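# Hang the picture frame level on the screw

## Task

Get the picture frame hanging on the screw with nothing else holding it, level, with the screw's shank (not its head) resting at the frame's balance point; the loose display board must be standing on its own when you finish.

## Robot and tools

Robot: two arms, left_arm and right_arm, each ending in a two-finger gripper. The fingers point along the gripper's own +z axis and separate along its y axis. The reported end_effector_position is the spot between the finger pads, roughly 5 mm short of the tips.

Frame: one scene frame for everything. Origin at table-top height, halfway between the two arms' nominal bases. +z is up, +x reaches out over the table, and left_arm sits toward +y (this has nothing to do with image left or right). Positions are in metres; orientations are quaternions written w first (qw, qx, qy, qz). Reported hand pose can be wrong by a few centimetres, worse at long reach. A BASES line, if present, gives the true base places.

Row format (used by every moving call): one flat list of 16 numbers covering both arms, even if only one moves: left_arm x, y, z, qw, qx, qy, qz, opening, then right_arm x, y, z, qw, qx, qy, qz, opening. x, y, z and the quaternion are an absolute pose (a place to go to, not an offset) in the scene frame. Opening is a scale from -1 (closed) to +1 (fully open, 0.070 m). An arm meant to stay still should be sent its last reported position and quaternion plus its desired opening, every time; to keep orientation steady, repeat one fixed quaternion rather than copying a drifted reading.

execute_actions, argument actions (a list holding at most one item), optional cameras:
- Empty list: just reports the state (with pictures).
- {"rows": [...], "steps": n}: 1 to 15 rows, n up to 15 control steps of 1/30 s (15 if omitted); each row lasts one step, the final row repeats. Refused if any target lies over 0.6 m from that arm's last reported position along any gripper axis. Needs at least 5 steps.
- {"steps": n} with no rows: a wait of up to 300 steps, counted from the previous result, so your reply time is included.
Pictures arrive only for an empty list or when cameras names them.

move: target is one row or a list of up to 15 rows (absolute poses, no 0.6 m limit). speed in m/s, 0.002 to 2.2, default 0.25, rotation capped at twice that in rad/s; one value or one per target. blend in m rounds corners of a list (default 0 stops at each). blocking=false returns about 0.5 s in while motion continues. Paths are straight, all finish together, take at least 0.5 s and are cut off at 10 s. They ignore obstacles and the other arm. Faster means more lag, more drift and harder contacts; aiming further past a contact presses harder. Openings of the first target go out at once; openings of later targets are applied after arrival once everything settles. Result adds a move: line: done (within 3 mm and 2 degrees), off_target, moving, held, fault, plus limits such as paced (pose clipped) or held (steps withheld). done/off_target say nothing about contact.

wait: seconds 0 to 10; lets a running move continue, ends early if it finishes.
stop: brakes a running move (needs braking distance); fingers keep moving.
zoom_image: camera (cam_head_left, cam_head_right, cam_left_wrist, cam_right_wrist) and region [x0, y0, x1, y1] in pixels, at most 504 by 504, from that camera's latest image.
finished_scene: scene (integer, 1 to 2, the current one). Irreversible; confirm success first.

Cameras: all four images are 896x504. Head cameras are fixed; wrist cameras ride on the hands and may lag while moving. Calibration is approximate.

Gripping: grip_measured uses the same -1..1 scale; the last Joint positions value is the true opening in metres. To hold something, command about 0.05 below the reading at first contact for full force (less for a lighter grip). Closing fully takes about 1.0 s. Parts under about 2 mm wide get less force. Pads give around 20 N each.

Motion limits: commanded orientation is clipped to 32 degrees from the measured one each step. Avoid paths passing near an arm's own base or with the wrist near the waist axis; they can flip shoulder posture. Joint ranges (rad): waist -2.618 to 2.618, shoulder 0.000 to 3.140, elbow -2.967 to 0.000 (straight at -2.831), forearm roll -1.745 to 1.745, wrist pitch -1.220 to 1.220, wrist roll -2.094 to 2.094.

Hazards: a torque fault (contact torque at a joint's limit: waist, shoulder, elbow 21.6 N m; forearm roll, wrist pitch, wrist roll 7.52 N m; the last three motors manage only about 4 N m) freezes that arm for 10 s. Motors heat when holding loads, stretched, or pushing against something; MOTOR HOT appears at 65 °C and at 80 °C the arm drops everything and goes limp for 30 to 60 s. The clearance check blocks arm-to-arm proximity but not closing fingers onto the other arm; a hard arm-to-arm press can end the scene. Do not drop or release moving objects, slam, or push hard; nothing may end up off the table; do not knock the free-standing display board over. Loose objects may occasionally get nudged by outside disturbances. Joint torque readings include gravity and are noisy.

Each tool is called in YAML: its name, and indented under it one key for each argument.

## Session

execute_actions:
  actions: []
  cameras: ["all"]

zoom_image:
  camera: "cam_head_left"
  region: [360, 0, 600, 180]

zoom_image:
  camera: "cam_head_right"
  region: [340, 0, 580, 180]

Scene clock: 0.00 s of 4500.00 s.
left_arm: end_effector_position=(+0.4202, +0.3387, +0.3327) grip_measured=+0.98 end_effector_quat_wxyz=(+0.569, -0.093, +0.773, -0.263) | right_arm: end_effector_position=(+0.0592, +0.1070, +0.2848) grip_measured=+0.98 end_effector_quat_wxyz=(-0.315, +0.854, -0.247, -0.332)
Joint positions: left_arm=[0.682 1.54 -1.063 -1.578 0.957 1.346 0.069] | right_arm=[1.098 1.584 -1.251 0.984 0.989 -1.935 0.069]
Joint torques (N m): no reading
Motor temperatures (°C): left_arm=[30 31 32 32 35 29] | right_arm=[29 30 32 34 37 31]
Hand target: left_arm +0.4202, +0.3387, +0.3327; +0.569, -0.093, +0.773, -0.263 | right_arm +0.0592, +0.1070, +0.2848; -0.315, +0.854, -0.247, -0.332
camera_calibration:
cam_left_wrist: T_world_to_cam=[[-0.138711, -0.855812, 0.498343, 0.185923], [-0.79869, -0.200849, -0.567233, 0.592911], [0.585536, -0.476703, -0.655668, 0.255234], [0, 0, 0, 1]] pos_world=[0.349893, 0.399872, 0.411014]
cam_right_wrist: T_world_to_cam=[[0.659904, 0.664249, 0.35114, -0.209496], [0.748492, -0.621906, -0.230199, 0.0814699], [0.0654668, 0.414735, -0.907584, 0.328533], [0, 0, 0, 1]] pos_world=[0.0557595, 0.0535699, 0.390488]

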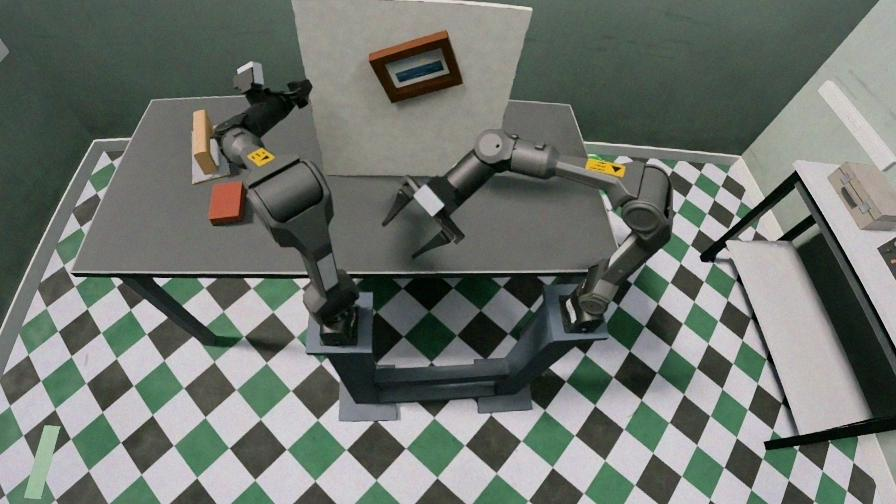

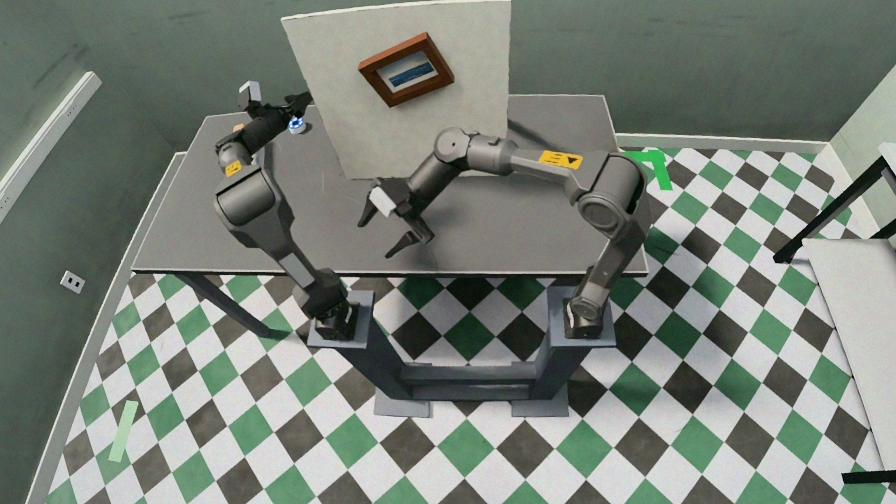

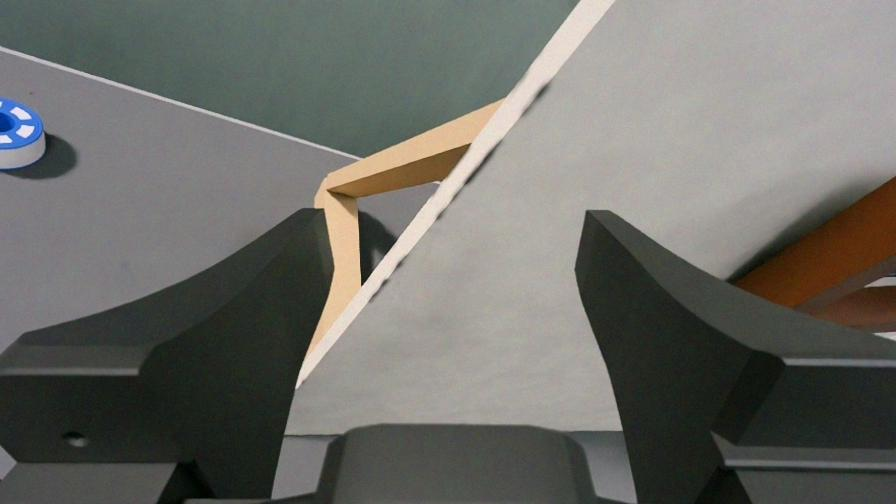

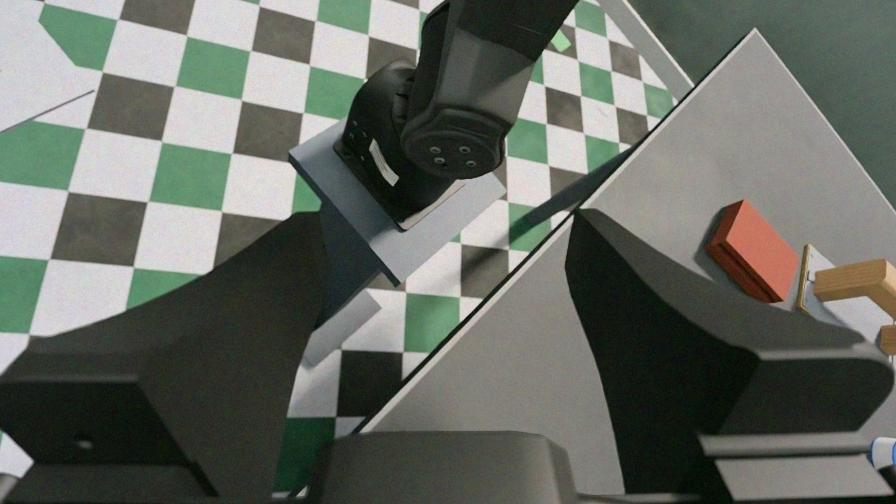

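Scaled by 2.100 from the camera's 896x504 image, which has a finer 1280x720 frame.

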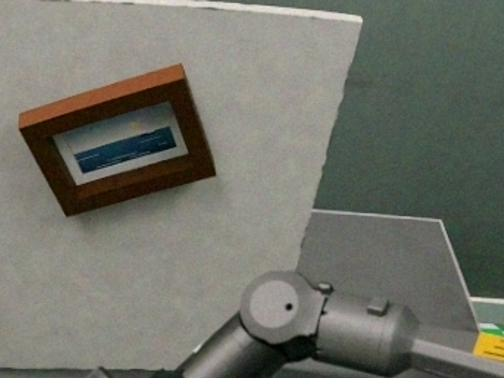

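Scaled by 2.100 from the camera's 896x504 image, which has a finer 1280x720 frame.

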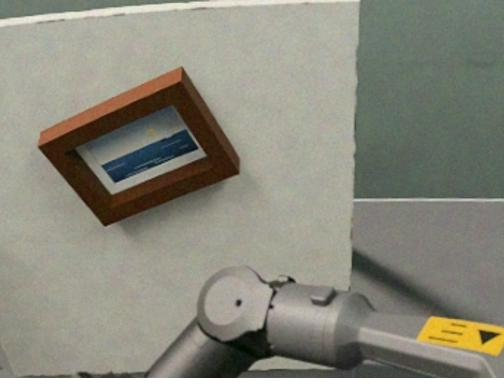

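move:
  target:
    - [0.37,0.33,0.45,0.623,0.026,0.78,-0.055,-1,0.18,-0.02,0.40,0.4566,0.2864,0.6946,0.4763,0.5]
    - [0.37,0.27,0.60,0.623,0.026,0.78,-0.055,-1,0.28,-0.03,0.36,0.4566,0.2864,0.6946,0.4763,0.5]
    - [0.43,0.26,0.605,0.623,0.026,0.78,-0.055,-1,0.349,0.014,0.314,0.4566,0.2864,0.6946,0.4763,0.5]
  speed: 0.3

zoom_image:
  camera: "cam_left_wrist"
  region: [600, 340, 896, 500]

Scene clock: 8.53 s of 4500.00 s.
left_arm: end_effector_position=(+0.4298, +0.2599, +0.6052) grip_measured=-1.00 end_effector_quat_wxyz=(+0.623, +0.026, +0.780, -0.055) | right_arm: end_effector_position=(+0.3491, +0.0143, +0.3136) grip_measured=+0.50 end_effector_quat_wxyz=(+0.456, +0.286, +0.695, +0.476)
Joint positions: left_arm=[0.237 1.695 -2.482 -0.381 1.137 0.193 0] | right_arm=[1.06 1.579 -0.947 1.081 -0.711 0.333 0.053]
Joint torques (N m): left_arm=[0.03 -5.42 -1.87 -0.09 -1.37 -0.14] | right_arm=[0.52 -6.62 -3.88 -0.59 -0.65 -0.21]
Motor temperatures (°C): left_arm=[30 31 32 32 35 29] | right_arm=[29 30 33 34 37 31]
Hand target: left_arm +0.4300, +0.2600, +0.6050; +0.623, +0.026, +0.780, -0.055 | right_arm +0.3490, +0.0140, +0.3140; +0.457, +0.286, +0.695, +0.476
Off the commanded pose: left_arm 0.000 m, 0 deg | right_arm 0.000 m, 0 deg.
Kept back: nothing.
move: done
camera_calibration:
cam_left_wrist: T_world_to_cam=[[-0.0896552, -0.995277, 0.0372227, 0.278203], [-0.727063, 0.0398603, -0.685413, 0.717533], [0.680692, -0.088514, -0.727203, 0.292285], [0, 0, 0, 1]] pos_world=[0.347678, 0.274159, 0.694001]
cam_right_wrist: T_world_to_cam=[[0.0111719, -0.353653, -0.93531, 0.295208], [-0.886901, 0.428499, -0.172615, 0.351261], [0.461825, 0.831455, -0.308868, 0.0421649], [0, 0, 0, 1]] pos_world=[0.288763, -0.0811722, 0.349767]

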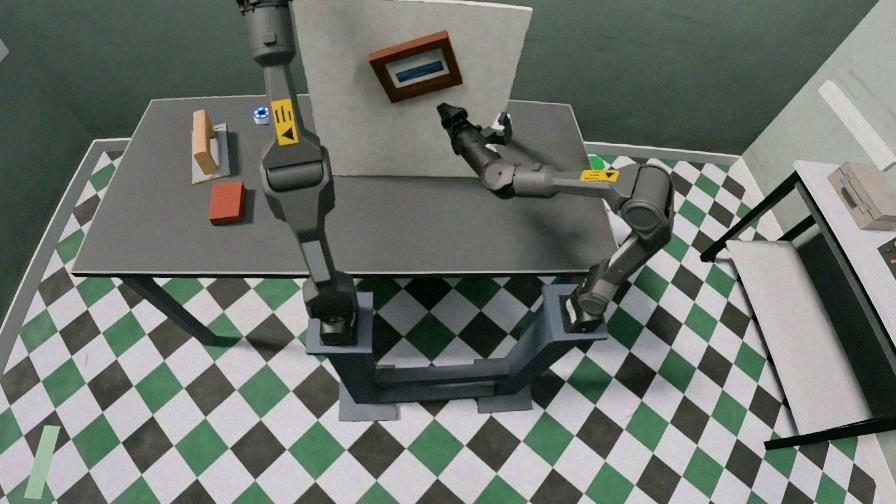

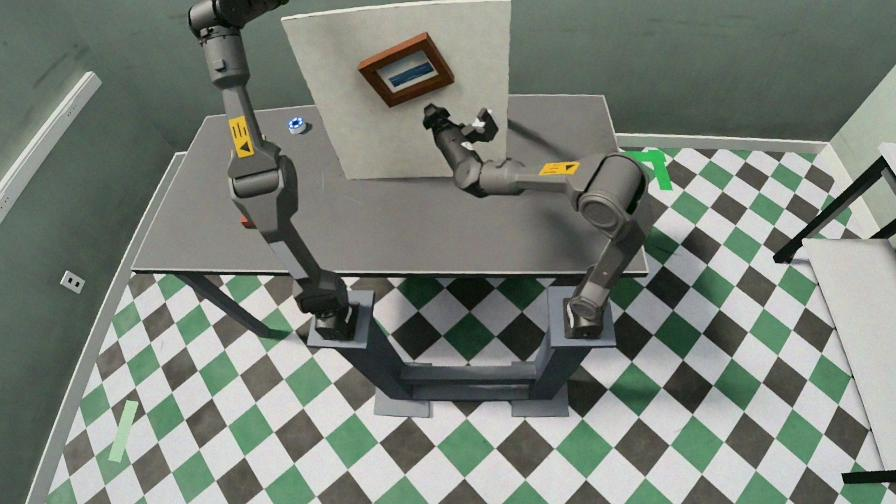

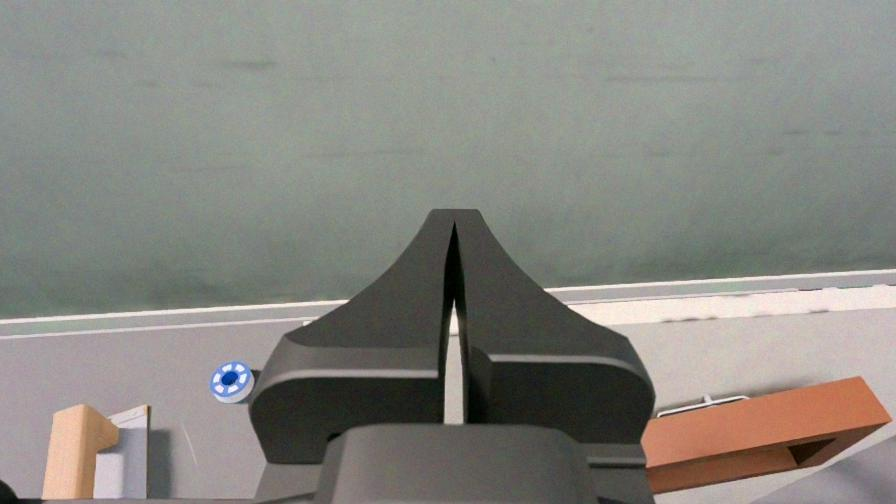

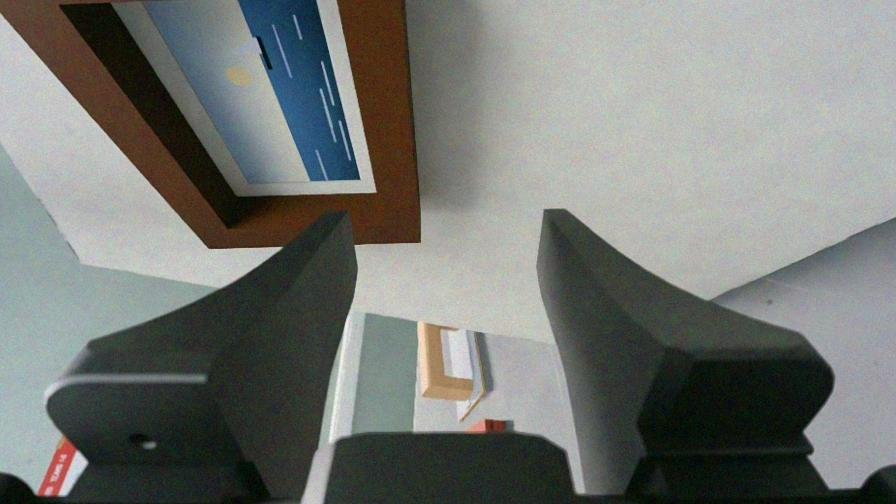

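Scaled by 1.703 from the camera's 896x504 image, which has a finer 1280x720 frame.

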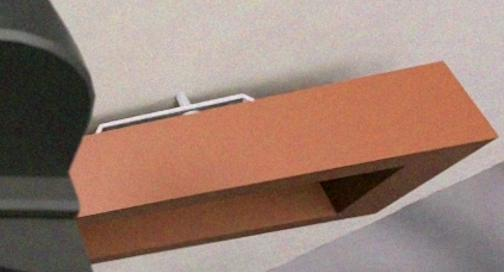

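zoom_image:
  camera: "cam_left_wrist"
  region: [650, 380, 770, 440]

Scaled by 4.200 from the camera's 896x504 image, which has a finer 1280x720 frame.

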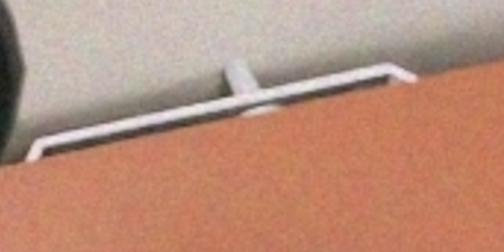

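move:
  target:
    - [0.43,0.26,0.605,0.623,0.026,0.78,-0.055,-1,0.349,0.0218,0.336,0.4484,0.299,0.681,0.4955,0.5]
    - [0.43,0.26,0.605,0.623,0.026,0.78,-0.055,-1,0.4034,0.0462,0.3297,0.4484,0.299,0.681,0.4955,0.5]
  speed: 0.12
  cameras: ["cam_right_wrist","cam_left_wrist"]

Scene clock: 12.07 s of 4500.00 s.
left_arm: end_effector_position=(+0.4298, +0.2600, +0.6052) grip_measured=-1.00 end_effector_quat_wxyz=(+0.623, +0.026, +0.780, -0.055) | right_arm: end_effector_position=(+0.4039, +0.0464, +0.3295) grip_measured=+0.50 end_effector_quat_wxyz=(+0.449, +0.299, +0.681, +0.495)
Joint positions: left_arm=[0.237 1.695 -2.482 -0.381 1.137 0.193 0] | right_arm=[0.962 1.747 -1.208 1.052 -0.602 0.345 0.053]
Joint torques (N m): left_arm=[0.61 -4.96 -1.33 -0.12 -1.44 -0.16] | right_arm=[0.7 -8.16 -3.66 -0.52 -0.63 -0.06]
Motor temperatures (°C): left_arm=[30 31 32 32 35 29] | right_arm=[29 30 33 34 38 31]
Hand target: left_arm +0.4300, +0.2600, +0.6050; +0.623, +0.026, +0.780, -0.055 | right_arm +0.4034, +0.0462, +0.3297; +0.448, +0.299, +0.681, +0.496
Off the commanded pose: left_arm 0.000 m, 0 deg | right_arm 0.001 m, 0 deg.
Kept back: nothing.
move: done
camera_calibration:
cam_left_wrist: T_world_to_cam=[[-0.0890285, -0.995352, 0.0367163, 0.278457], [-0.727142, 0.0397582, -0.685334, 0.71753], [0.680689, -0.0877123, -0.727302, 0.292144], [0, 0, 0, 1]] pos_world=[0.347678, 0.27426, 0.694001]
cam_right_wrist: T_world_to_cam=[[0.0119225, -0.301305, -0.953453, 0.324031], [-0.886436, 0.438039, -0.149511, 0.380705], [0.462698, 0.846958, -0.261865, -0.0215221], [0, 0, 0, 1]] pos_world=[0.343566, -0.0509034, 0.360232]
Images, in order (width x height): cam_left_wrist 896x504, cam_right_wrist 896x504.

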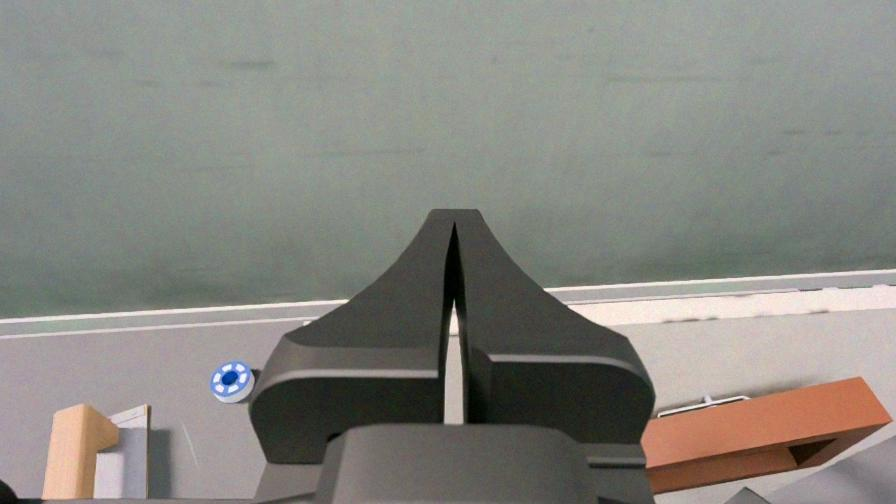

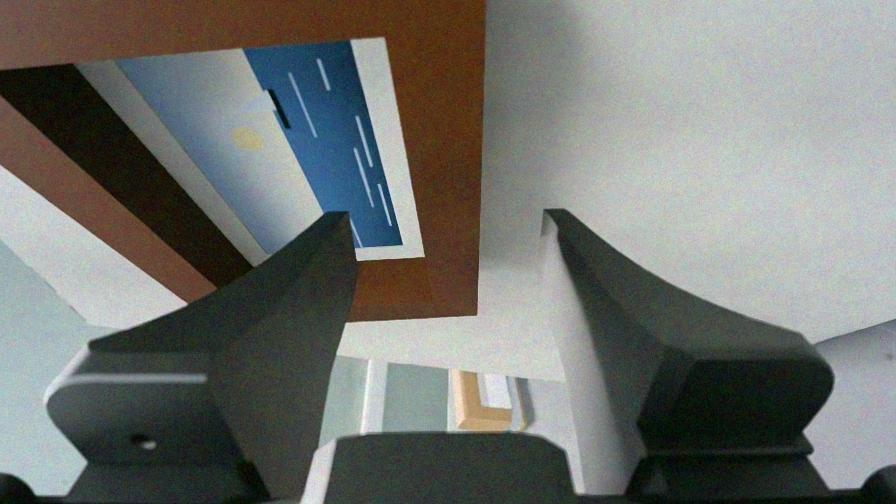

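move:
  target:
    - [0.43,0.26,0.605,0.623,0.026,0.78,-0.055,-1,0.423,0.0549,0.3265,0.4484,0.299,0.681,0.4955,0.5]
    - [0.43,0.26,0.605,0.623,0.026,0.78,-0.055,-1,0.423,0.0549,0.3265,0.4484,0.299,0.681,0.4955,-0.3]
  speed: 0.06
  cameras: ["cam_right_wrist"]

Scene clock: 14.90 s of 4500.00 s.
left_arm: end_effector_position=(+0.4298, +0.2600, +0.6052) grip_measured=-1.00 end_effector_quat_wxyz=(+0.623, +0.026, +0.780, -0.055) | right_arm: end_effector_position=(+0.4231, +0.0549, +0.3265) grip_measured=-0.30 end_effector_quat_wxyz=(+0.449, +0.299, +0.681, +0.495)
Joint positions: left_arm=[0.237 1.695 -2.482 -0.381 1.137 0.193 0] | right_arm=[0.931 1.811 -1.285 1.034 -0.571 0.35 0.025]
Joint torques (N m): left_arm=[0.3 -5.03 -1.34 -0.18 -1.45 -0.15] | right_arm=[0.73 -8.71 -3.73 -0.55 -0.63 0.17]
Motor temperatures (°C): left_arm=[30 31 32 32 35 29] | right_arm=[29 30 33 34 38 31]
Hand target: left_arm +0.4300, +0.2600, +0.6050; +0.623, +0.026, +0.780, -0.055 | right_arm +0.4230, +0.0549, +0.3265; +0.448, +0.299, +0.681, +0.496
Off the commanded pose: left_arm 0.000 m, 0 deg | right_arm 0.000 m, 0 deg.
Kept back: nothing.
move: done
camera_calibration:
cam_right_wrist: T_world_to_cam=[[0.0120623, -0.30124, -0.953472, 0.323366], [-0.88657, 0.437763, -0.149523, 0.393579], [0.462437, 0.847123, -0.26179, -0.0383419], [0, 0, 0, 1]] pos_world=[0.362765, -0.0424031, 0.357132]
Images, in order (width x height): cam_right_wrist 896x504.

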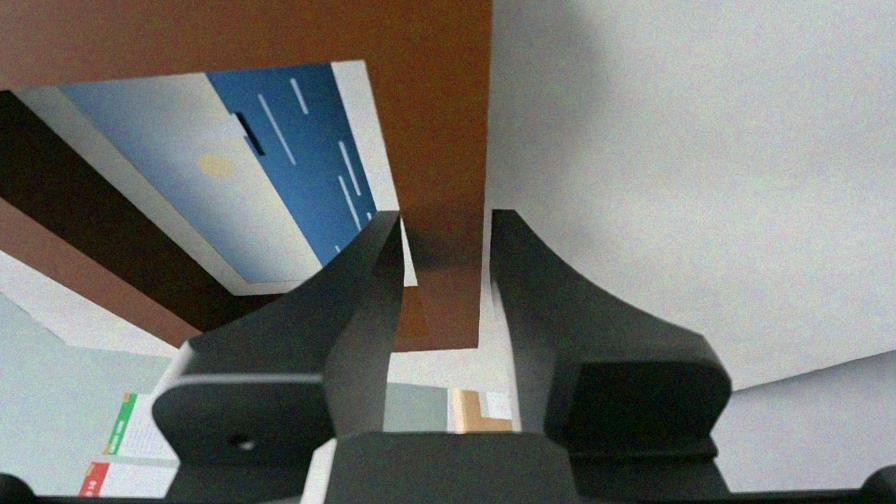

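move:
  target: [0.43,0.26,0.605,0.623,0.026,0.78,-0.055,-1,0.423,0.0549,0.3265,0.4484,0.299,0.681,0.4955,-0.42]
  speed: 0.05
  cameras: []

move:
  target: [0.43,0.26,0.605,0.623,0.026,0.78,-0.055,-1,0.423,0.0549,0.3265,0.4484,0.299,0.681,0.4955,-0.5]
  speed: 0.05
  cameras: ["cam_right_wrist"]

Scene clock: 15.67 s of 4500.00 s.
left_arm: end_effector_position=(+0.4298, +0.2600, +0.6052) grip_measured=-1.00 end_effector_quat_wxyz=(+0.623, +0.026, +0.780, -0.055) | right_arm: end_effector_position=(+0.4231, +0.0549, +0.3265) grip_measured=-0.42 end_effector_quat_wxyz=(+0.449, +0.299, +0.681, +0.495)
Joint positions: left_arm=[0.237 1.695 -2.482 -0.381 1.137 0.193 0] | right_arm=[0.931 1.811 -1.285 1.034 -0.571 0.35 0.02]
Joint torques (N m): left_arm=[0.53 -4.88 -1.18 -0.2 -1.46 -0.13] | right_arm=[0.41 -8.01 -3.66 -0.45 -0.53 0.17]
Motor temperatures (°C): left_arm=[30 31 32 32 35 29] | right_arm=[29 30 33 34 38 31]
Hand target: left_arm +0.4300, +0.2600, +0.6050; +0.623, +0.026, +0.780, -0.055 | right_arm +0.4230, +0.0549, +0.3265; +0.448, +0.299, +0.681, +0.496
Off the commanded pose: left_arm 0.000 m, 0 deg | right_arm 0.000 m, 0 deg.
Kept back: nothing.
move: done
No camera images: "cameras" was empty.

Scene clock: 16.17 s of 4500.00 s.
left_arm: end_effector_position=(+0.4298, +0.2600, +0.6052) grip_measured=-1.00 end_effector_quat_wxyz=(+0.623, +0.026, +0.780, -0.055) | right_arm: end_effector_position=(+0.4227, +0.0553, +0.3265) grip_measured=-0.44 end_effector_quat_wxyz=(+0.448, +0.299, +0.681, +0.496)
Joint positions: left_arm=[0.237 1.695 -2.482 -0.381 1.137 0.193 0] | right_arm=[0.932 1.811 -1.285 1.034 -0.571 0.35 0.02]
Joint torques (N m): left_arm=[0.28 -4.91 -1.28 -0.19 -1.45 -0.12] | right_arm=[-1.68 -7.47 -3.68 -0.02 -0.82 0.18]
Motor temperatures (°C): left_arm=[30 31 32 32 35 29] | right_arm=[29 30 33 34 38 31]
Hand target: left_arm +0.4300, +0.2600, +0.6050; +0.623, +0.026, +0.780, -0.055 | right_arm +0.4230, +0.0549, +0.3265; +0.448, +0.299, +0.681, +0.496
Off the commanded pose: left_arm 0.000 m, 0 deg | right_arm 0.001 m, 0 deg.
Kept back: nothing.
move: done
camera_calibration:
cam_right_wrist: T_world_to_cam=[[0.0123444, -0.301217, -0.953476, 0.323391], [-0.886998, 0.436901, -0.149507, 0.393248], [0.461609, 0.847576, -0.261785, -0.0382236], [0, 0, 0, 1]] pos_world=[0.362462, -0.0420023, 0.357132]
Images, in order (width x height): cam_right_wrist 896x504.

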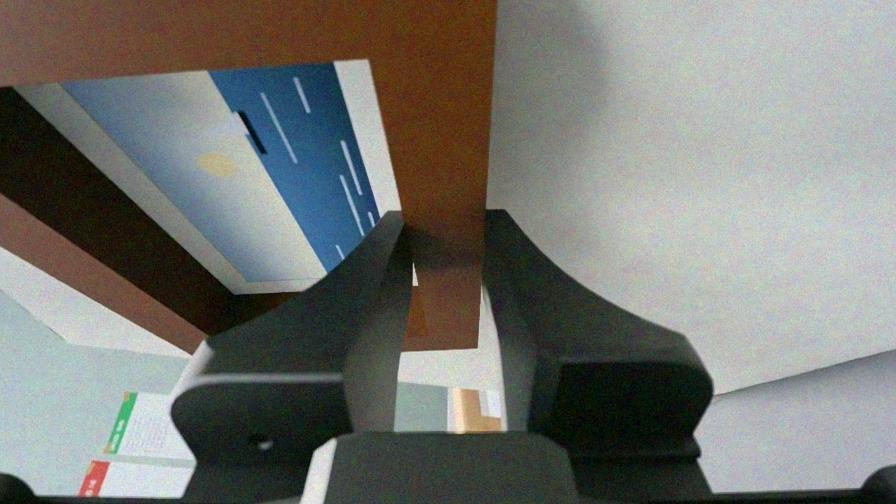

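move:
  target:
    - [0.43,0.26,0.605,0.623,0.026,0.78,-0.055,-1,0.4225,0.0553,0.3345,0.4484,0.299,0.681,0.4955,-0.51]
    - [0.43,0.26,0.605,0.623,0.026,0.78,-0.055,-1,0.4215,0.0653,0.3255,0.3916,0.3703,0.5878,0.6032,-0.51]
  speed: 0.04

zoom_image:
  camera: "cam_left_wrist"
  region: [650, 360, 810, 440]

Scene clock: 21.13 s of 4500.00 s.
left_arm: end_effector_position=(+0.4298, +0.2600, +0.6052) grip_measured=-1.00 end_effector_quat_wxyz=(+0.623, +0.026, +0.780, -0.055) | right_arm: end_effector_position=(+0.4215, +0.0653, +0.3257) grip_measured=-0.44 end_effector_quat_wxyz=(+0.391, +0.371, +0.587, +0.604)
Joint positions: left_arm=[0.237 1.695 -2.482 -0.381 1.137 0.193 0] | right_arm=[0.949 1.872 -1.237 0.768 -0.747 0.922 0.019]
Joint torques (N m): left_arm=[0.18 -5.09 -1.32 -0.25 -1.44 -0.11] | right_arm=[0.66 -8.72 -4.39 -0.83 -1.01 -0.18]
Motor temperatures (°C): left_arm=[30 31 32 32 35 29] | right_arm=[29 31 33 34 38 31]
Hand target: left_arm +0.4300, +0.2600, +0.6050; +0.623, +0.026, +0.780, -0.055 | right_arm +0.4215, +0.0653, +0.3255; +0.392, +0.370, +0.588, +0.603
Off the commanded pose: left_arm 0.000 m, 0 deg | right_arm 0.000 m, 0 deg.
Kept back: nothing.
move: done
camera_calibration:
cam_left_wrist: T_world_to_cam=[[-0.0890285, -0.995352, 0.0367163, 0.278457], [-0.727142, 0.0397582, -0.685334, 0.71753], [0.680689, -0.0877123, -0.727302, 0.292144], [0, 0, 0, 1]] pos_world=[0.347678, 0.27426, 0.694001]
cam_right_wrist: T_world_to_cam=[[0.0120368, 0.0341354, -0.999345, 0.318893], [-0.886467, 0.462763, 0.00512977, 0.335485], [0.462635, 0.885825, 0.0358301, -0.146135], [0, 0, 0, 1]] pos_world=[0.361166, -0.0366853, 0.322199]

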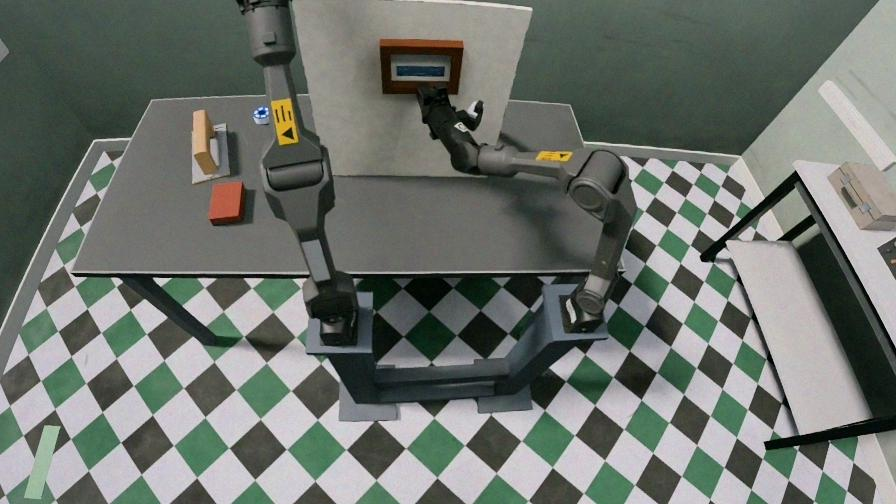

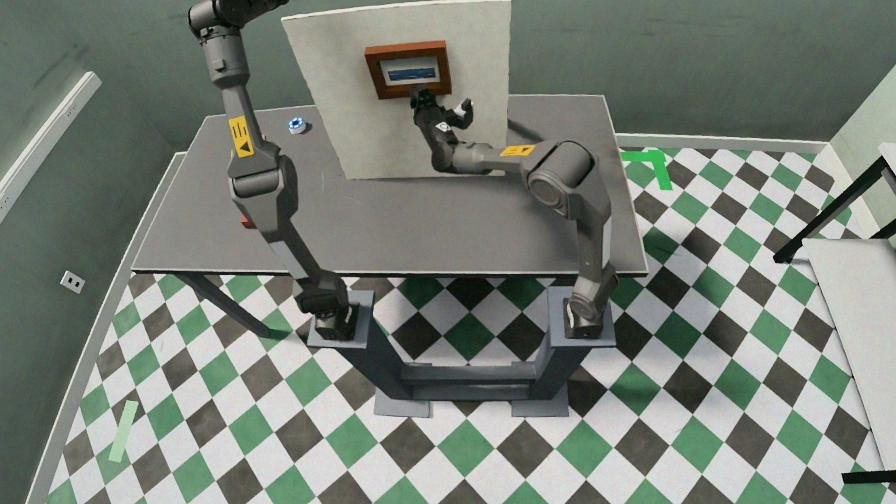

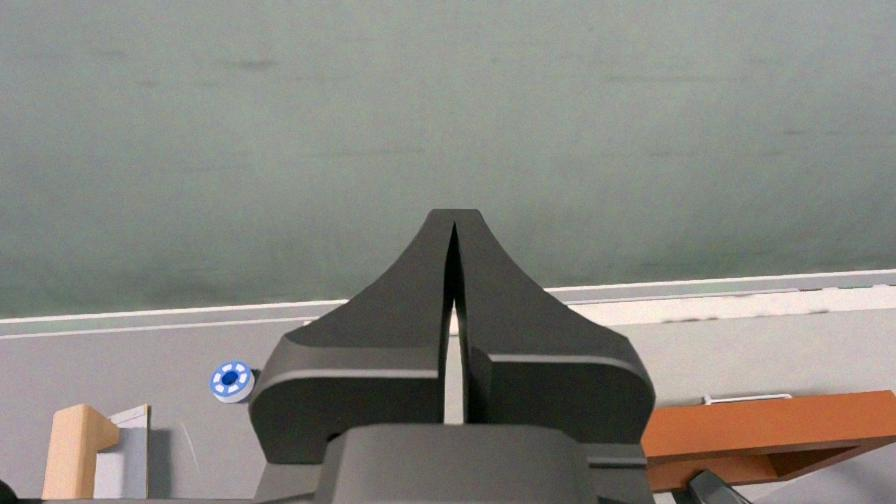

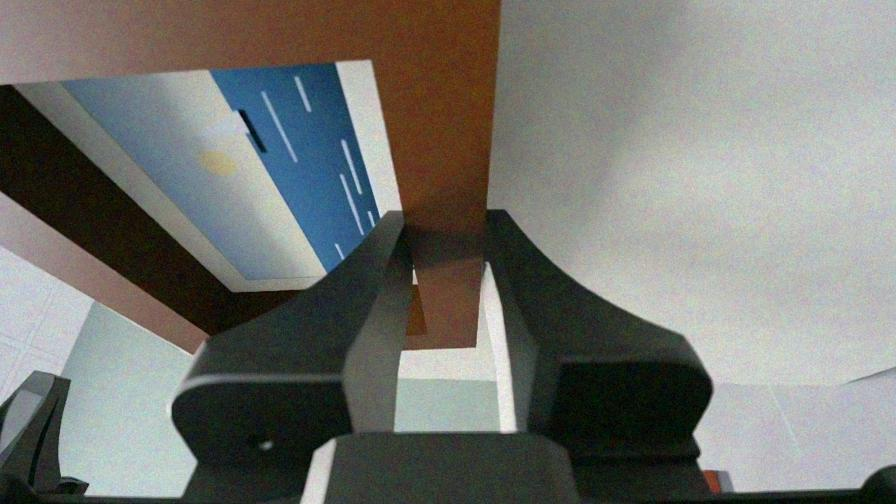

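Scaled by 3.150 from the camera's 896x504 image, which has a finer 1280x720 frame.

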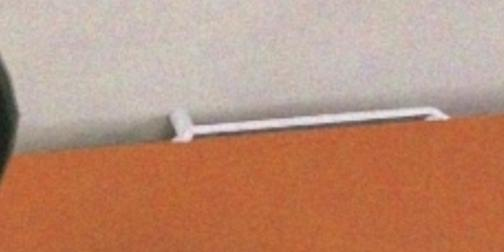

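move:
  target:
    - [0.43,0.26,0.605,0.623,0.026,0.78,-0.055,-1,0.4215,0.0723,0.3255,0.3916,0.3703,0.5878,0.6032,-0.51]
    - [0.43,0.26,0.605,0.623,0.026,0.78,-0.055,-1,0.4215,0.0723,0.321,0.3916,0.3703,0.5878,0.6032,-0.51]
  speed: 0.03
  cameras: ["cam_left_wrist"]

zoom_image:
  camera: "cam_left_wrist"
  region: [650, 370, 770, 430]

Scene clock: 23.17 s of 4500.00 s.
left_arm: end_effector_position=(+0.4298, +0.2600, +0.6052) grip_measured=-1.00 end_effector_quat_wxyz=(+0.623, +0.026, +0.780, -0.055) | right_arm: end_effector_position=(+0.4215, +0.0723, +0.3223) grip_measured=-0.45 end_effector_quat_wxyz=(+0.392, +0.370, +0.587, +0.604)
Joint positions: left_arm=[0.237 1.695 -2.482 -0.381 1.137 0.193 0] | right_arm=[0.961 1.896 -1.257 0.778 -0.76 0.918 0.019]
Joint torques (N m): left_arm=[0.13 -5.09 -1.51 -0.31 -1.45 -0.09] | right_arm=[-0.08 -7.86 -3.8 -0.85 -0.6 -0.1]
Motor temperatures (°C): left_arm=[30 31 32 32 35 29] | right_arm=[29 31 33 34 38 31]
Hand target: left_arm +0.4300, +0.2600, +0.6050; +0.623, +0.026, +0.780, -0.055 | right_arm +0.4215, +0.0723, +0.3210; +0.392, +0.370, +0.588, +0.603
Off the commanded pose: left_arm 0.000 m, 0 deg | right_arm 0.001 m, 0 deg.
Kept back: nothing.
move: done
camera_calibration:
cam_left_wrist: T_world_to_cam=[[-0.0890285, -0.995352, 0.0367163, 0.278457], [-0.727142, 0.0397582, -0.685334, 0.71753], [0.680689, -0.0877123, -0.727302, 0.292144], [0, 0, 0, 1]] pos_world=[0.347678, 0.27426, 0.694001]
Images, in order (width x height): cam_left_wrist 896x504.

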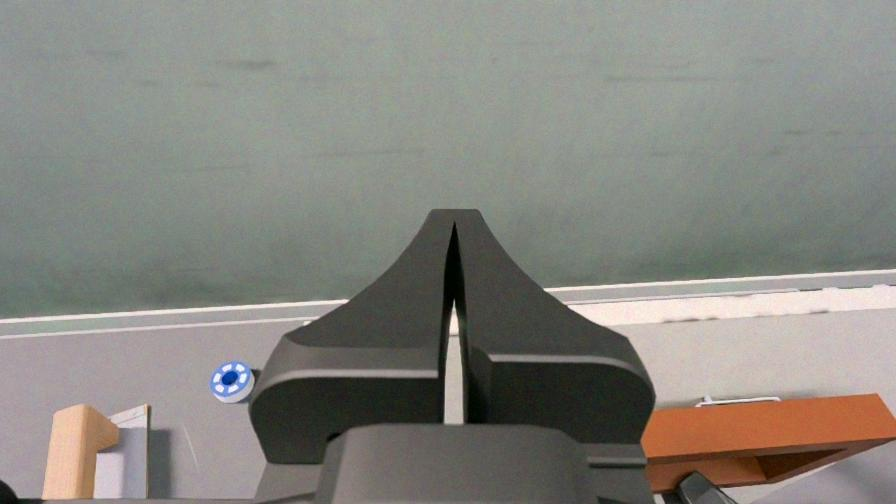

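Scaled by 4.200 from the camera's 896x504 image, which has a finer 1280x720 frame.

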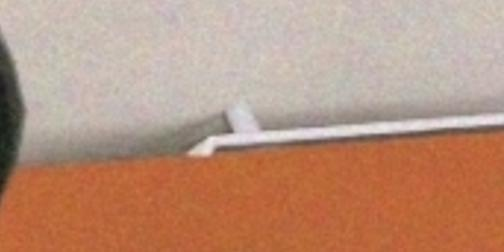

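move:
  target: [0.43,0.26,0.605,0.623,0.026,0.78,-0.055,-1,0.4215,0.071,0.319,0.3916,0.3703,0.5878,0.6032,-0.51]
  speed: 0.02
  cameras: []

move:
  target: [0.43,0.26,0.605,0.623,0.026,0.78,-0.055,-1,0.4215,0.071,0.3175,0.3916,0.3703,0.5878,0.6032,-0.51]
  speed: 0.02
  cameras: []

move:
  target: [0.43,0.26,0.605,0.623,0.026,0.78,-0.055,-1,0.4215,0.071,0.316,0.3916,0.3703,0.5878,0.6032,-0.51]
  speed: 0.02
  cameras: ["cam_left_wrist"]

zoom_image:
  camera: "cam_left_wrist"
  region: [650, 370, 770, 430]

Scene clock: 24.33 s of 4500.00 s.
left_arm: end_effector_position=(+0.4298, +0.2600, +0.6052) grip_measured=-1.00 end_effector_quat_wxyz=(+0.623, +0.026, +0.780, -0.055) | right_arm: end_effector_position=(+0.4213, +0.0715, +0.3204) grip_measured=-0.45 end_effector_quat_wxyz=(+0.392, +0.369, +0.587, +0.604)
Joint positions: left_arm=[0.237 1.695 -2.482 -0.381 1.137 0.193 0] | right_arm=[0.959 1.896 -1.248 0.766 -0.765 0.928 0.019]
Joint torques (N m): left_arm=[0.34 -4.86 -1.39 -0.28 -1.4 -0.06] | right_arm=[-0.93 -5.37 -0.85 0.66 0.14 0.32]
Motor temperatures (°C): left_arm=[30 31 32 32 35 29] | right_arm=[29 31 33 34 38 31]
Hand target: left_arm +0.4300, +0.2600, +0.6050; +0.623, +0.026, +0.780, -0.055 | right_arm +0.4215, +0.0710, +0.3190; +0.392, +0.370, +0.588, +0.603
Off the commanded pose: left_arm 0.000 m, 0 deg | right_arm 0.002 m, 0 deg.
Kept back: nothing.
move: done
No camera images: "cameras" was empty.

Scene clock: 25.03 s of 4500.00 s.
left_arm: end_effector_position=(+0.4298, +0.2600, +0.6052) grip_measured=-1.00 end_effector_quat_wxyz=(+0.623, +0.026, +0.780, -0.055) | right_arm: end_effector_position=(+0.4212, +0.0712, +0.3198) grip_measured=-0.45 end_effector_quat_wxyz=(+0.392, +0.369, +0.586, +0.605)
Joint positions: left_arm=[0.237 1.695 -2.482 -0.381 1.137 0.193 0] | right_arm=[0.959 1.897 -1.245 0.763 -0.769 0.934 0.019]
Joint torques (N m): left_arm=[0.4 -5.06 -1.19 -0.36 -1.43 -0.07] | right_arm=[-1.89 0.27 1.56 1.66 0.96 0.49]
Motor temperatures (°C): left_arm=[30 31 32 32 35 29] | right_arm=[29 31 33 34 38 31]
Hand target: left_arm +0.4300, +0.2600, +0.6050; +0.623, +0.026, +0.780, -0.055 | right_arm +0.4215, +0.0710, +0.3175; +0.392, +0.370, +0.588, +0.603
Off the commanded pose: left_arm 0.000 m, 0 deg | right_arm 0.002 m, 0 deg.
Kept back: nothing.
move: done
No camera images: "cameras" was empty.

Scene clock: 25.73 s of 4500.00 s.
left_arm: end_effector_position=(+0.4298, +0.2600, +0.6052) grip_measured=-1.00 end_effector_quat_wxyz=(+0.623, +0.026, +0.780, -0.055) | right_arm: end_effector_position=(+0.4212, +0.0710, +0.3188) grip_measured=-0.45 end_effector_quat_wxyz=(+0.393, +0.369, +0.586, +0.605)
Joint positions: left_arm=[0.237 1.695 -2.482 -0.381 1.137 0.193 0] | right_arm=[0.959 1.899 -1.242 0.759 -0.774 0.939 0.019]
Joint torques (N m): left_arm=[0.18 -5.21 -1.42 -0.34 -1.43 -0.06] | right_arm=[-2.54 5.03 4.45 2.99 2.22 0.6]
Motor temperatures (°C): left_arm=[30 31 32 32 35 29] | right_arm=[29 31 33 34 38 31]
Hand target: left_arm +0.4300, +0.2600, +0.6050; +0.623, +0.026, +0.780, -0.055 | right_arm +0.4215, +0.0710, +0.3160; +0.392, +0.370, +0.588, +0.603
Off the commanded pose: left_arm 0.000 m, 0 deg | right_arm 0.003 m, 0 deg.
Kept back: nothing.
move: done
camera_calibration:
cam_left_wrist: T_world_to_cam=[[-0.0890285, -0.995352, 0.0367163, 0.278457], [-0.727142, 0.0397582, -0.685334, 0.71753], [0.680689, -0.0877123, -0.727302, 0.292144], [0, 0, 0, 1]] pos_world=[0.347678, 0.27426, 0.694001]
Images, in order (width x height): cam_left_wrist 896x504.

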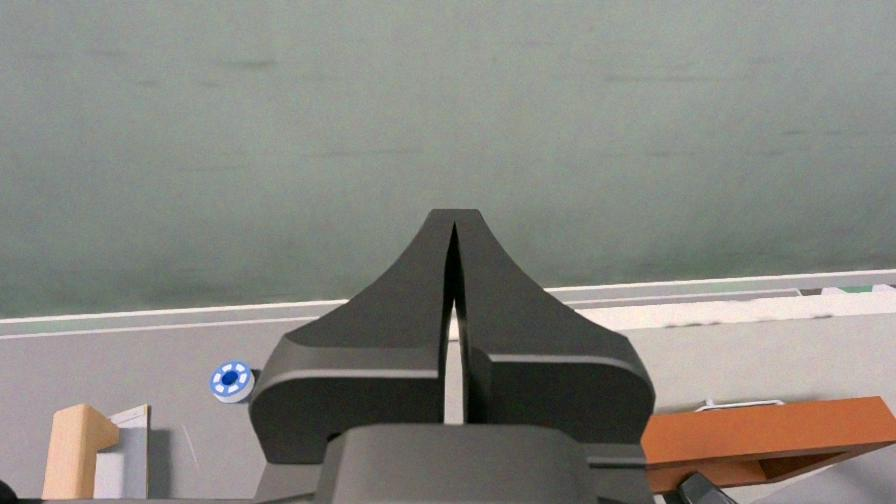

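Scaled by 4.200 from the camera's 896x504 image, which has a finer 1280x720 frame.

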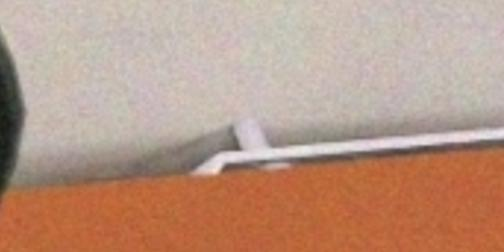

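move:
  target: [0.43,0.26,0.605,0.623,0.026,0.78,-0.055,-1,0.4212,0.071,0.3205,0.3916,0.3703,0.5878,0.6032,-0.51]
  speed: 0.02

zoom_image:
  camera: "cam_left_wrist"
  region: [650, 370, 770, 430]

Scene clock: 26.67 s of 4500.00 s.
left_arm: end_effector_position=(+0.4298, +0.2600, +0.6052) grip_measured=-1.00 end_effector_quat_wxyz=(+0.623, +0.026, +0.780, -0.055) | right_arm: end_effector_position=(+0.4212, +0.0710, +0.3187) grip_measured=-0.45 end_effector_quat_wxyz=(+0.391, +0.371, +0.589, +0.602)
Joint positions: left_arm=[0.237 1.695 -2.482 -0.381 1.137 0.193 0] | right_arm=[0.959 1.895 -1.246 0.775 -0.759 0.923 0.019]
Joint torques (N m): left_arm=[0.2 -5.06 -1.36 -0.35 -1.42 -0.06] | right_arm=[-1.69 2.15 2.78 2.59 1.91 0.27]
Motor temperatures (°C): left_arm=[30 31 32 32 35 29] | right_arm=[29 31 33 34 38 31]
Hand target: left_arm +0.4300, +0.2600, +0.6050; +0.623, +0.026, +0.780, -0.055 | right_arm +0.4212, +0.0710, +0.3205; +0.392, +0.370, +0.588, +0.603
Off the commanded pose: left_arm 0.000 m, 0 deg | right_arm 0.002 m, 0 deg.
Kept back: nothing.
move: done
camera_calibration:
cam_left_wrist: T_world_to_cam=[[-0.0890285, -0.995352, 0.0367163, 0.278457], [-0.727142, 0.0397582, -0.685334, 0.71753], [0.680689, -0.0877123, -0.727302, 0.292144], [0, 0, 0, 1]] pos_world=[0.347678, 0.27426, 0.694001]
cam_right_wrist: T_world_to_cam=[[0.00784418, 0.0314704, -0.999474, 0.313665], [-0.886511, 0.462644, 0.00760965, 0.331844], [0.46264, 0.885985, 0.0315279, -0.149451], [0, 0, 0, 1]] pos_world=[0.360865, -0.0309855, 0.315687]

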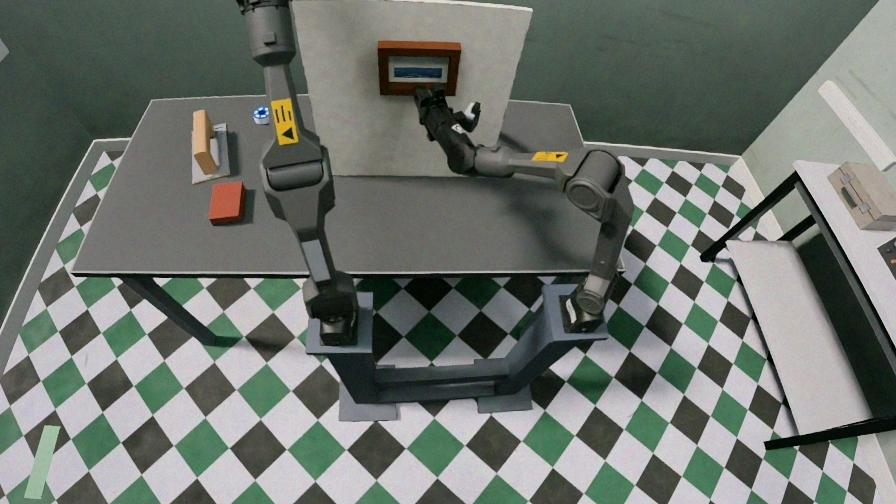

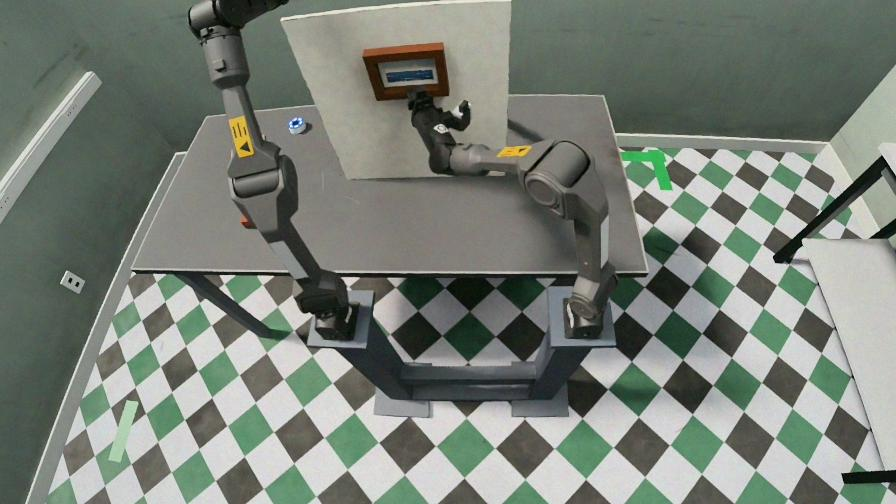

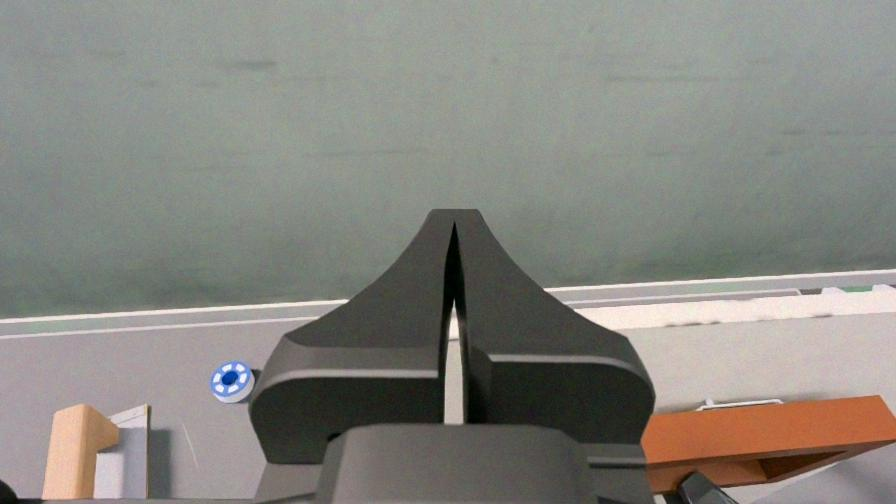

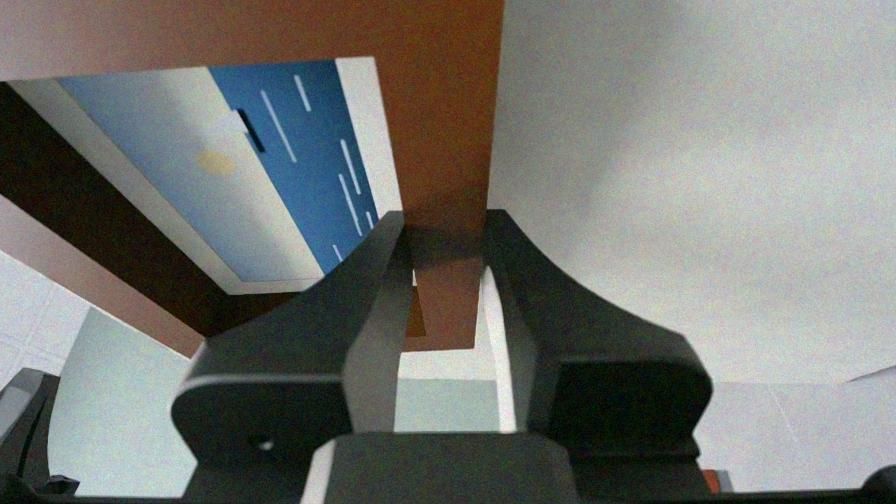

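Scaled by 4.200 from the camera's 896x504 image, which has a finer 1280x720 frame.

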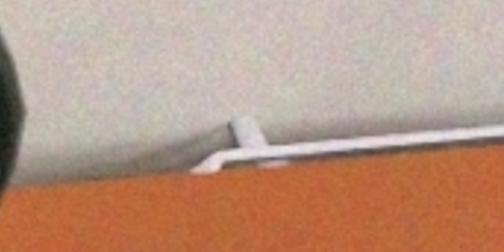

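move:
  target: [0.43,0.26,0.605,0.623,0.026,0.78,-0.055,-1,0.4212,0.071,0.322,0.3916,0.3703,0.5878,0.6032,-0.51]
  speed: 0.02
  cameras: ["cam_left_wrist"]

zoom_image:
  camera: "cam_left_wrist"
  region: [650, 370, 770, 430]

Scene clock: 27.60 s of 4500.00 s.
left_arm: end_effector_position=(+0.4298, +0.2600, +0.6052) grip_measured=-1.00 end_effector_quat_wxyz=(+0.623, +0.026, +0.780, -0.055) | right_arm: end_effector_position=(+0.4213, +0.0710, +0.3198) grip_measured=-0.45 end_effector_quat_wxyz=(+0.391, +0.371, +0.590, +0.602)
Joint positions: left_arm=[0.237 1.695 -2.482 -0.381 1.137 0.193 0] | right_arm=[0.959 1.893 -1.249 0.779 -0.755 0.918 0.019]
Joint torques (N m): left_arm=[0.19 -5.06 -1.5 -0.37 -1.42 -0.06] | right_arm=[-0.47 -2.65 -0.06 1.38 0.88 0.08]
Motor temperatures (°C): left_arm=[30 31 32 32 35 29] | right_arm=[29 31 33 34 38 31]
Hand target: left_arm +0.4300, +0.2600, +0.6050; +0.623, +0.026, +0.780, -0.055 | right_arm +0.4212, +0.0710, +0.3220; +0.392, +0.370, +0.588, +0.603
Off the commanded pose: left_arm 0.000 m, 0 deg | right_arm 0.002 m, 0 deg.
Kept back: nothing.
move: done
camera_calibration:
cam_left_wrist: T_world_to_cam=[[-0.0890285, -0.995352, 0.0367163, 0.278457], [-0.727142, 0.0397582, -0.685334, 0.71753], [0.680689, -0.0877123, -0.727302, 0.292144], [0, 0, 0, 1]] pos_world=[0.347678, 0.27426, 0.694001]
Images, in order (width x height): cam_left_wrist 896x504.

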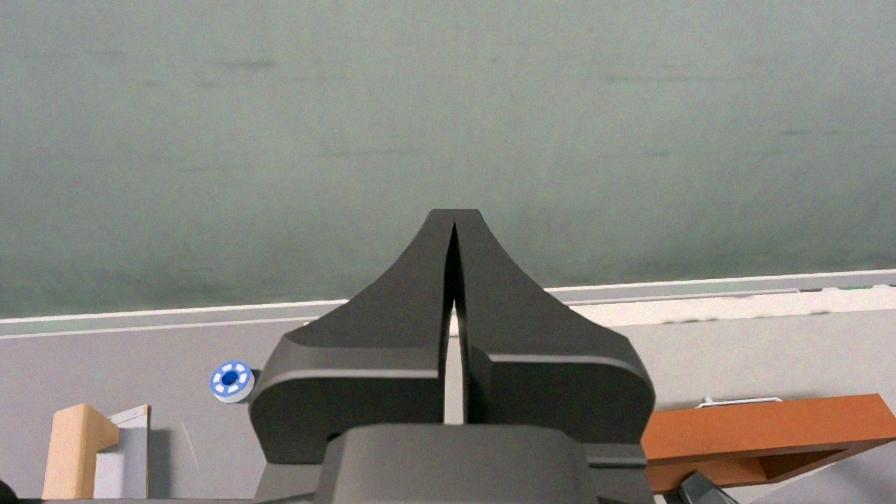

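Scaled by 4.200 from the camera's 896x504 image, which has a finer 1280x720 frame.

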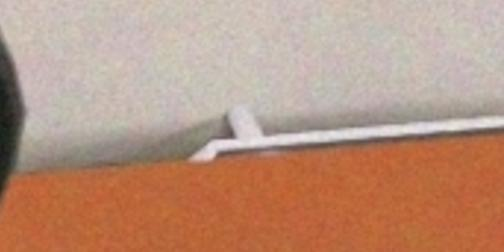

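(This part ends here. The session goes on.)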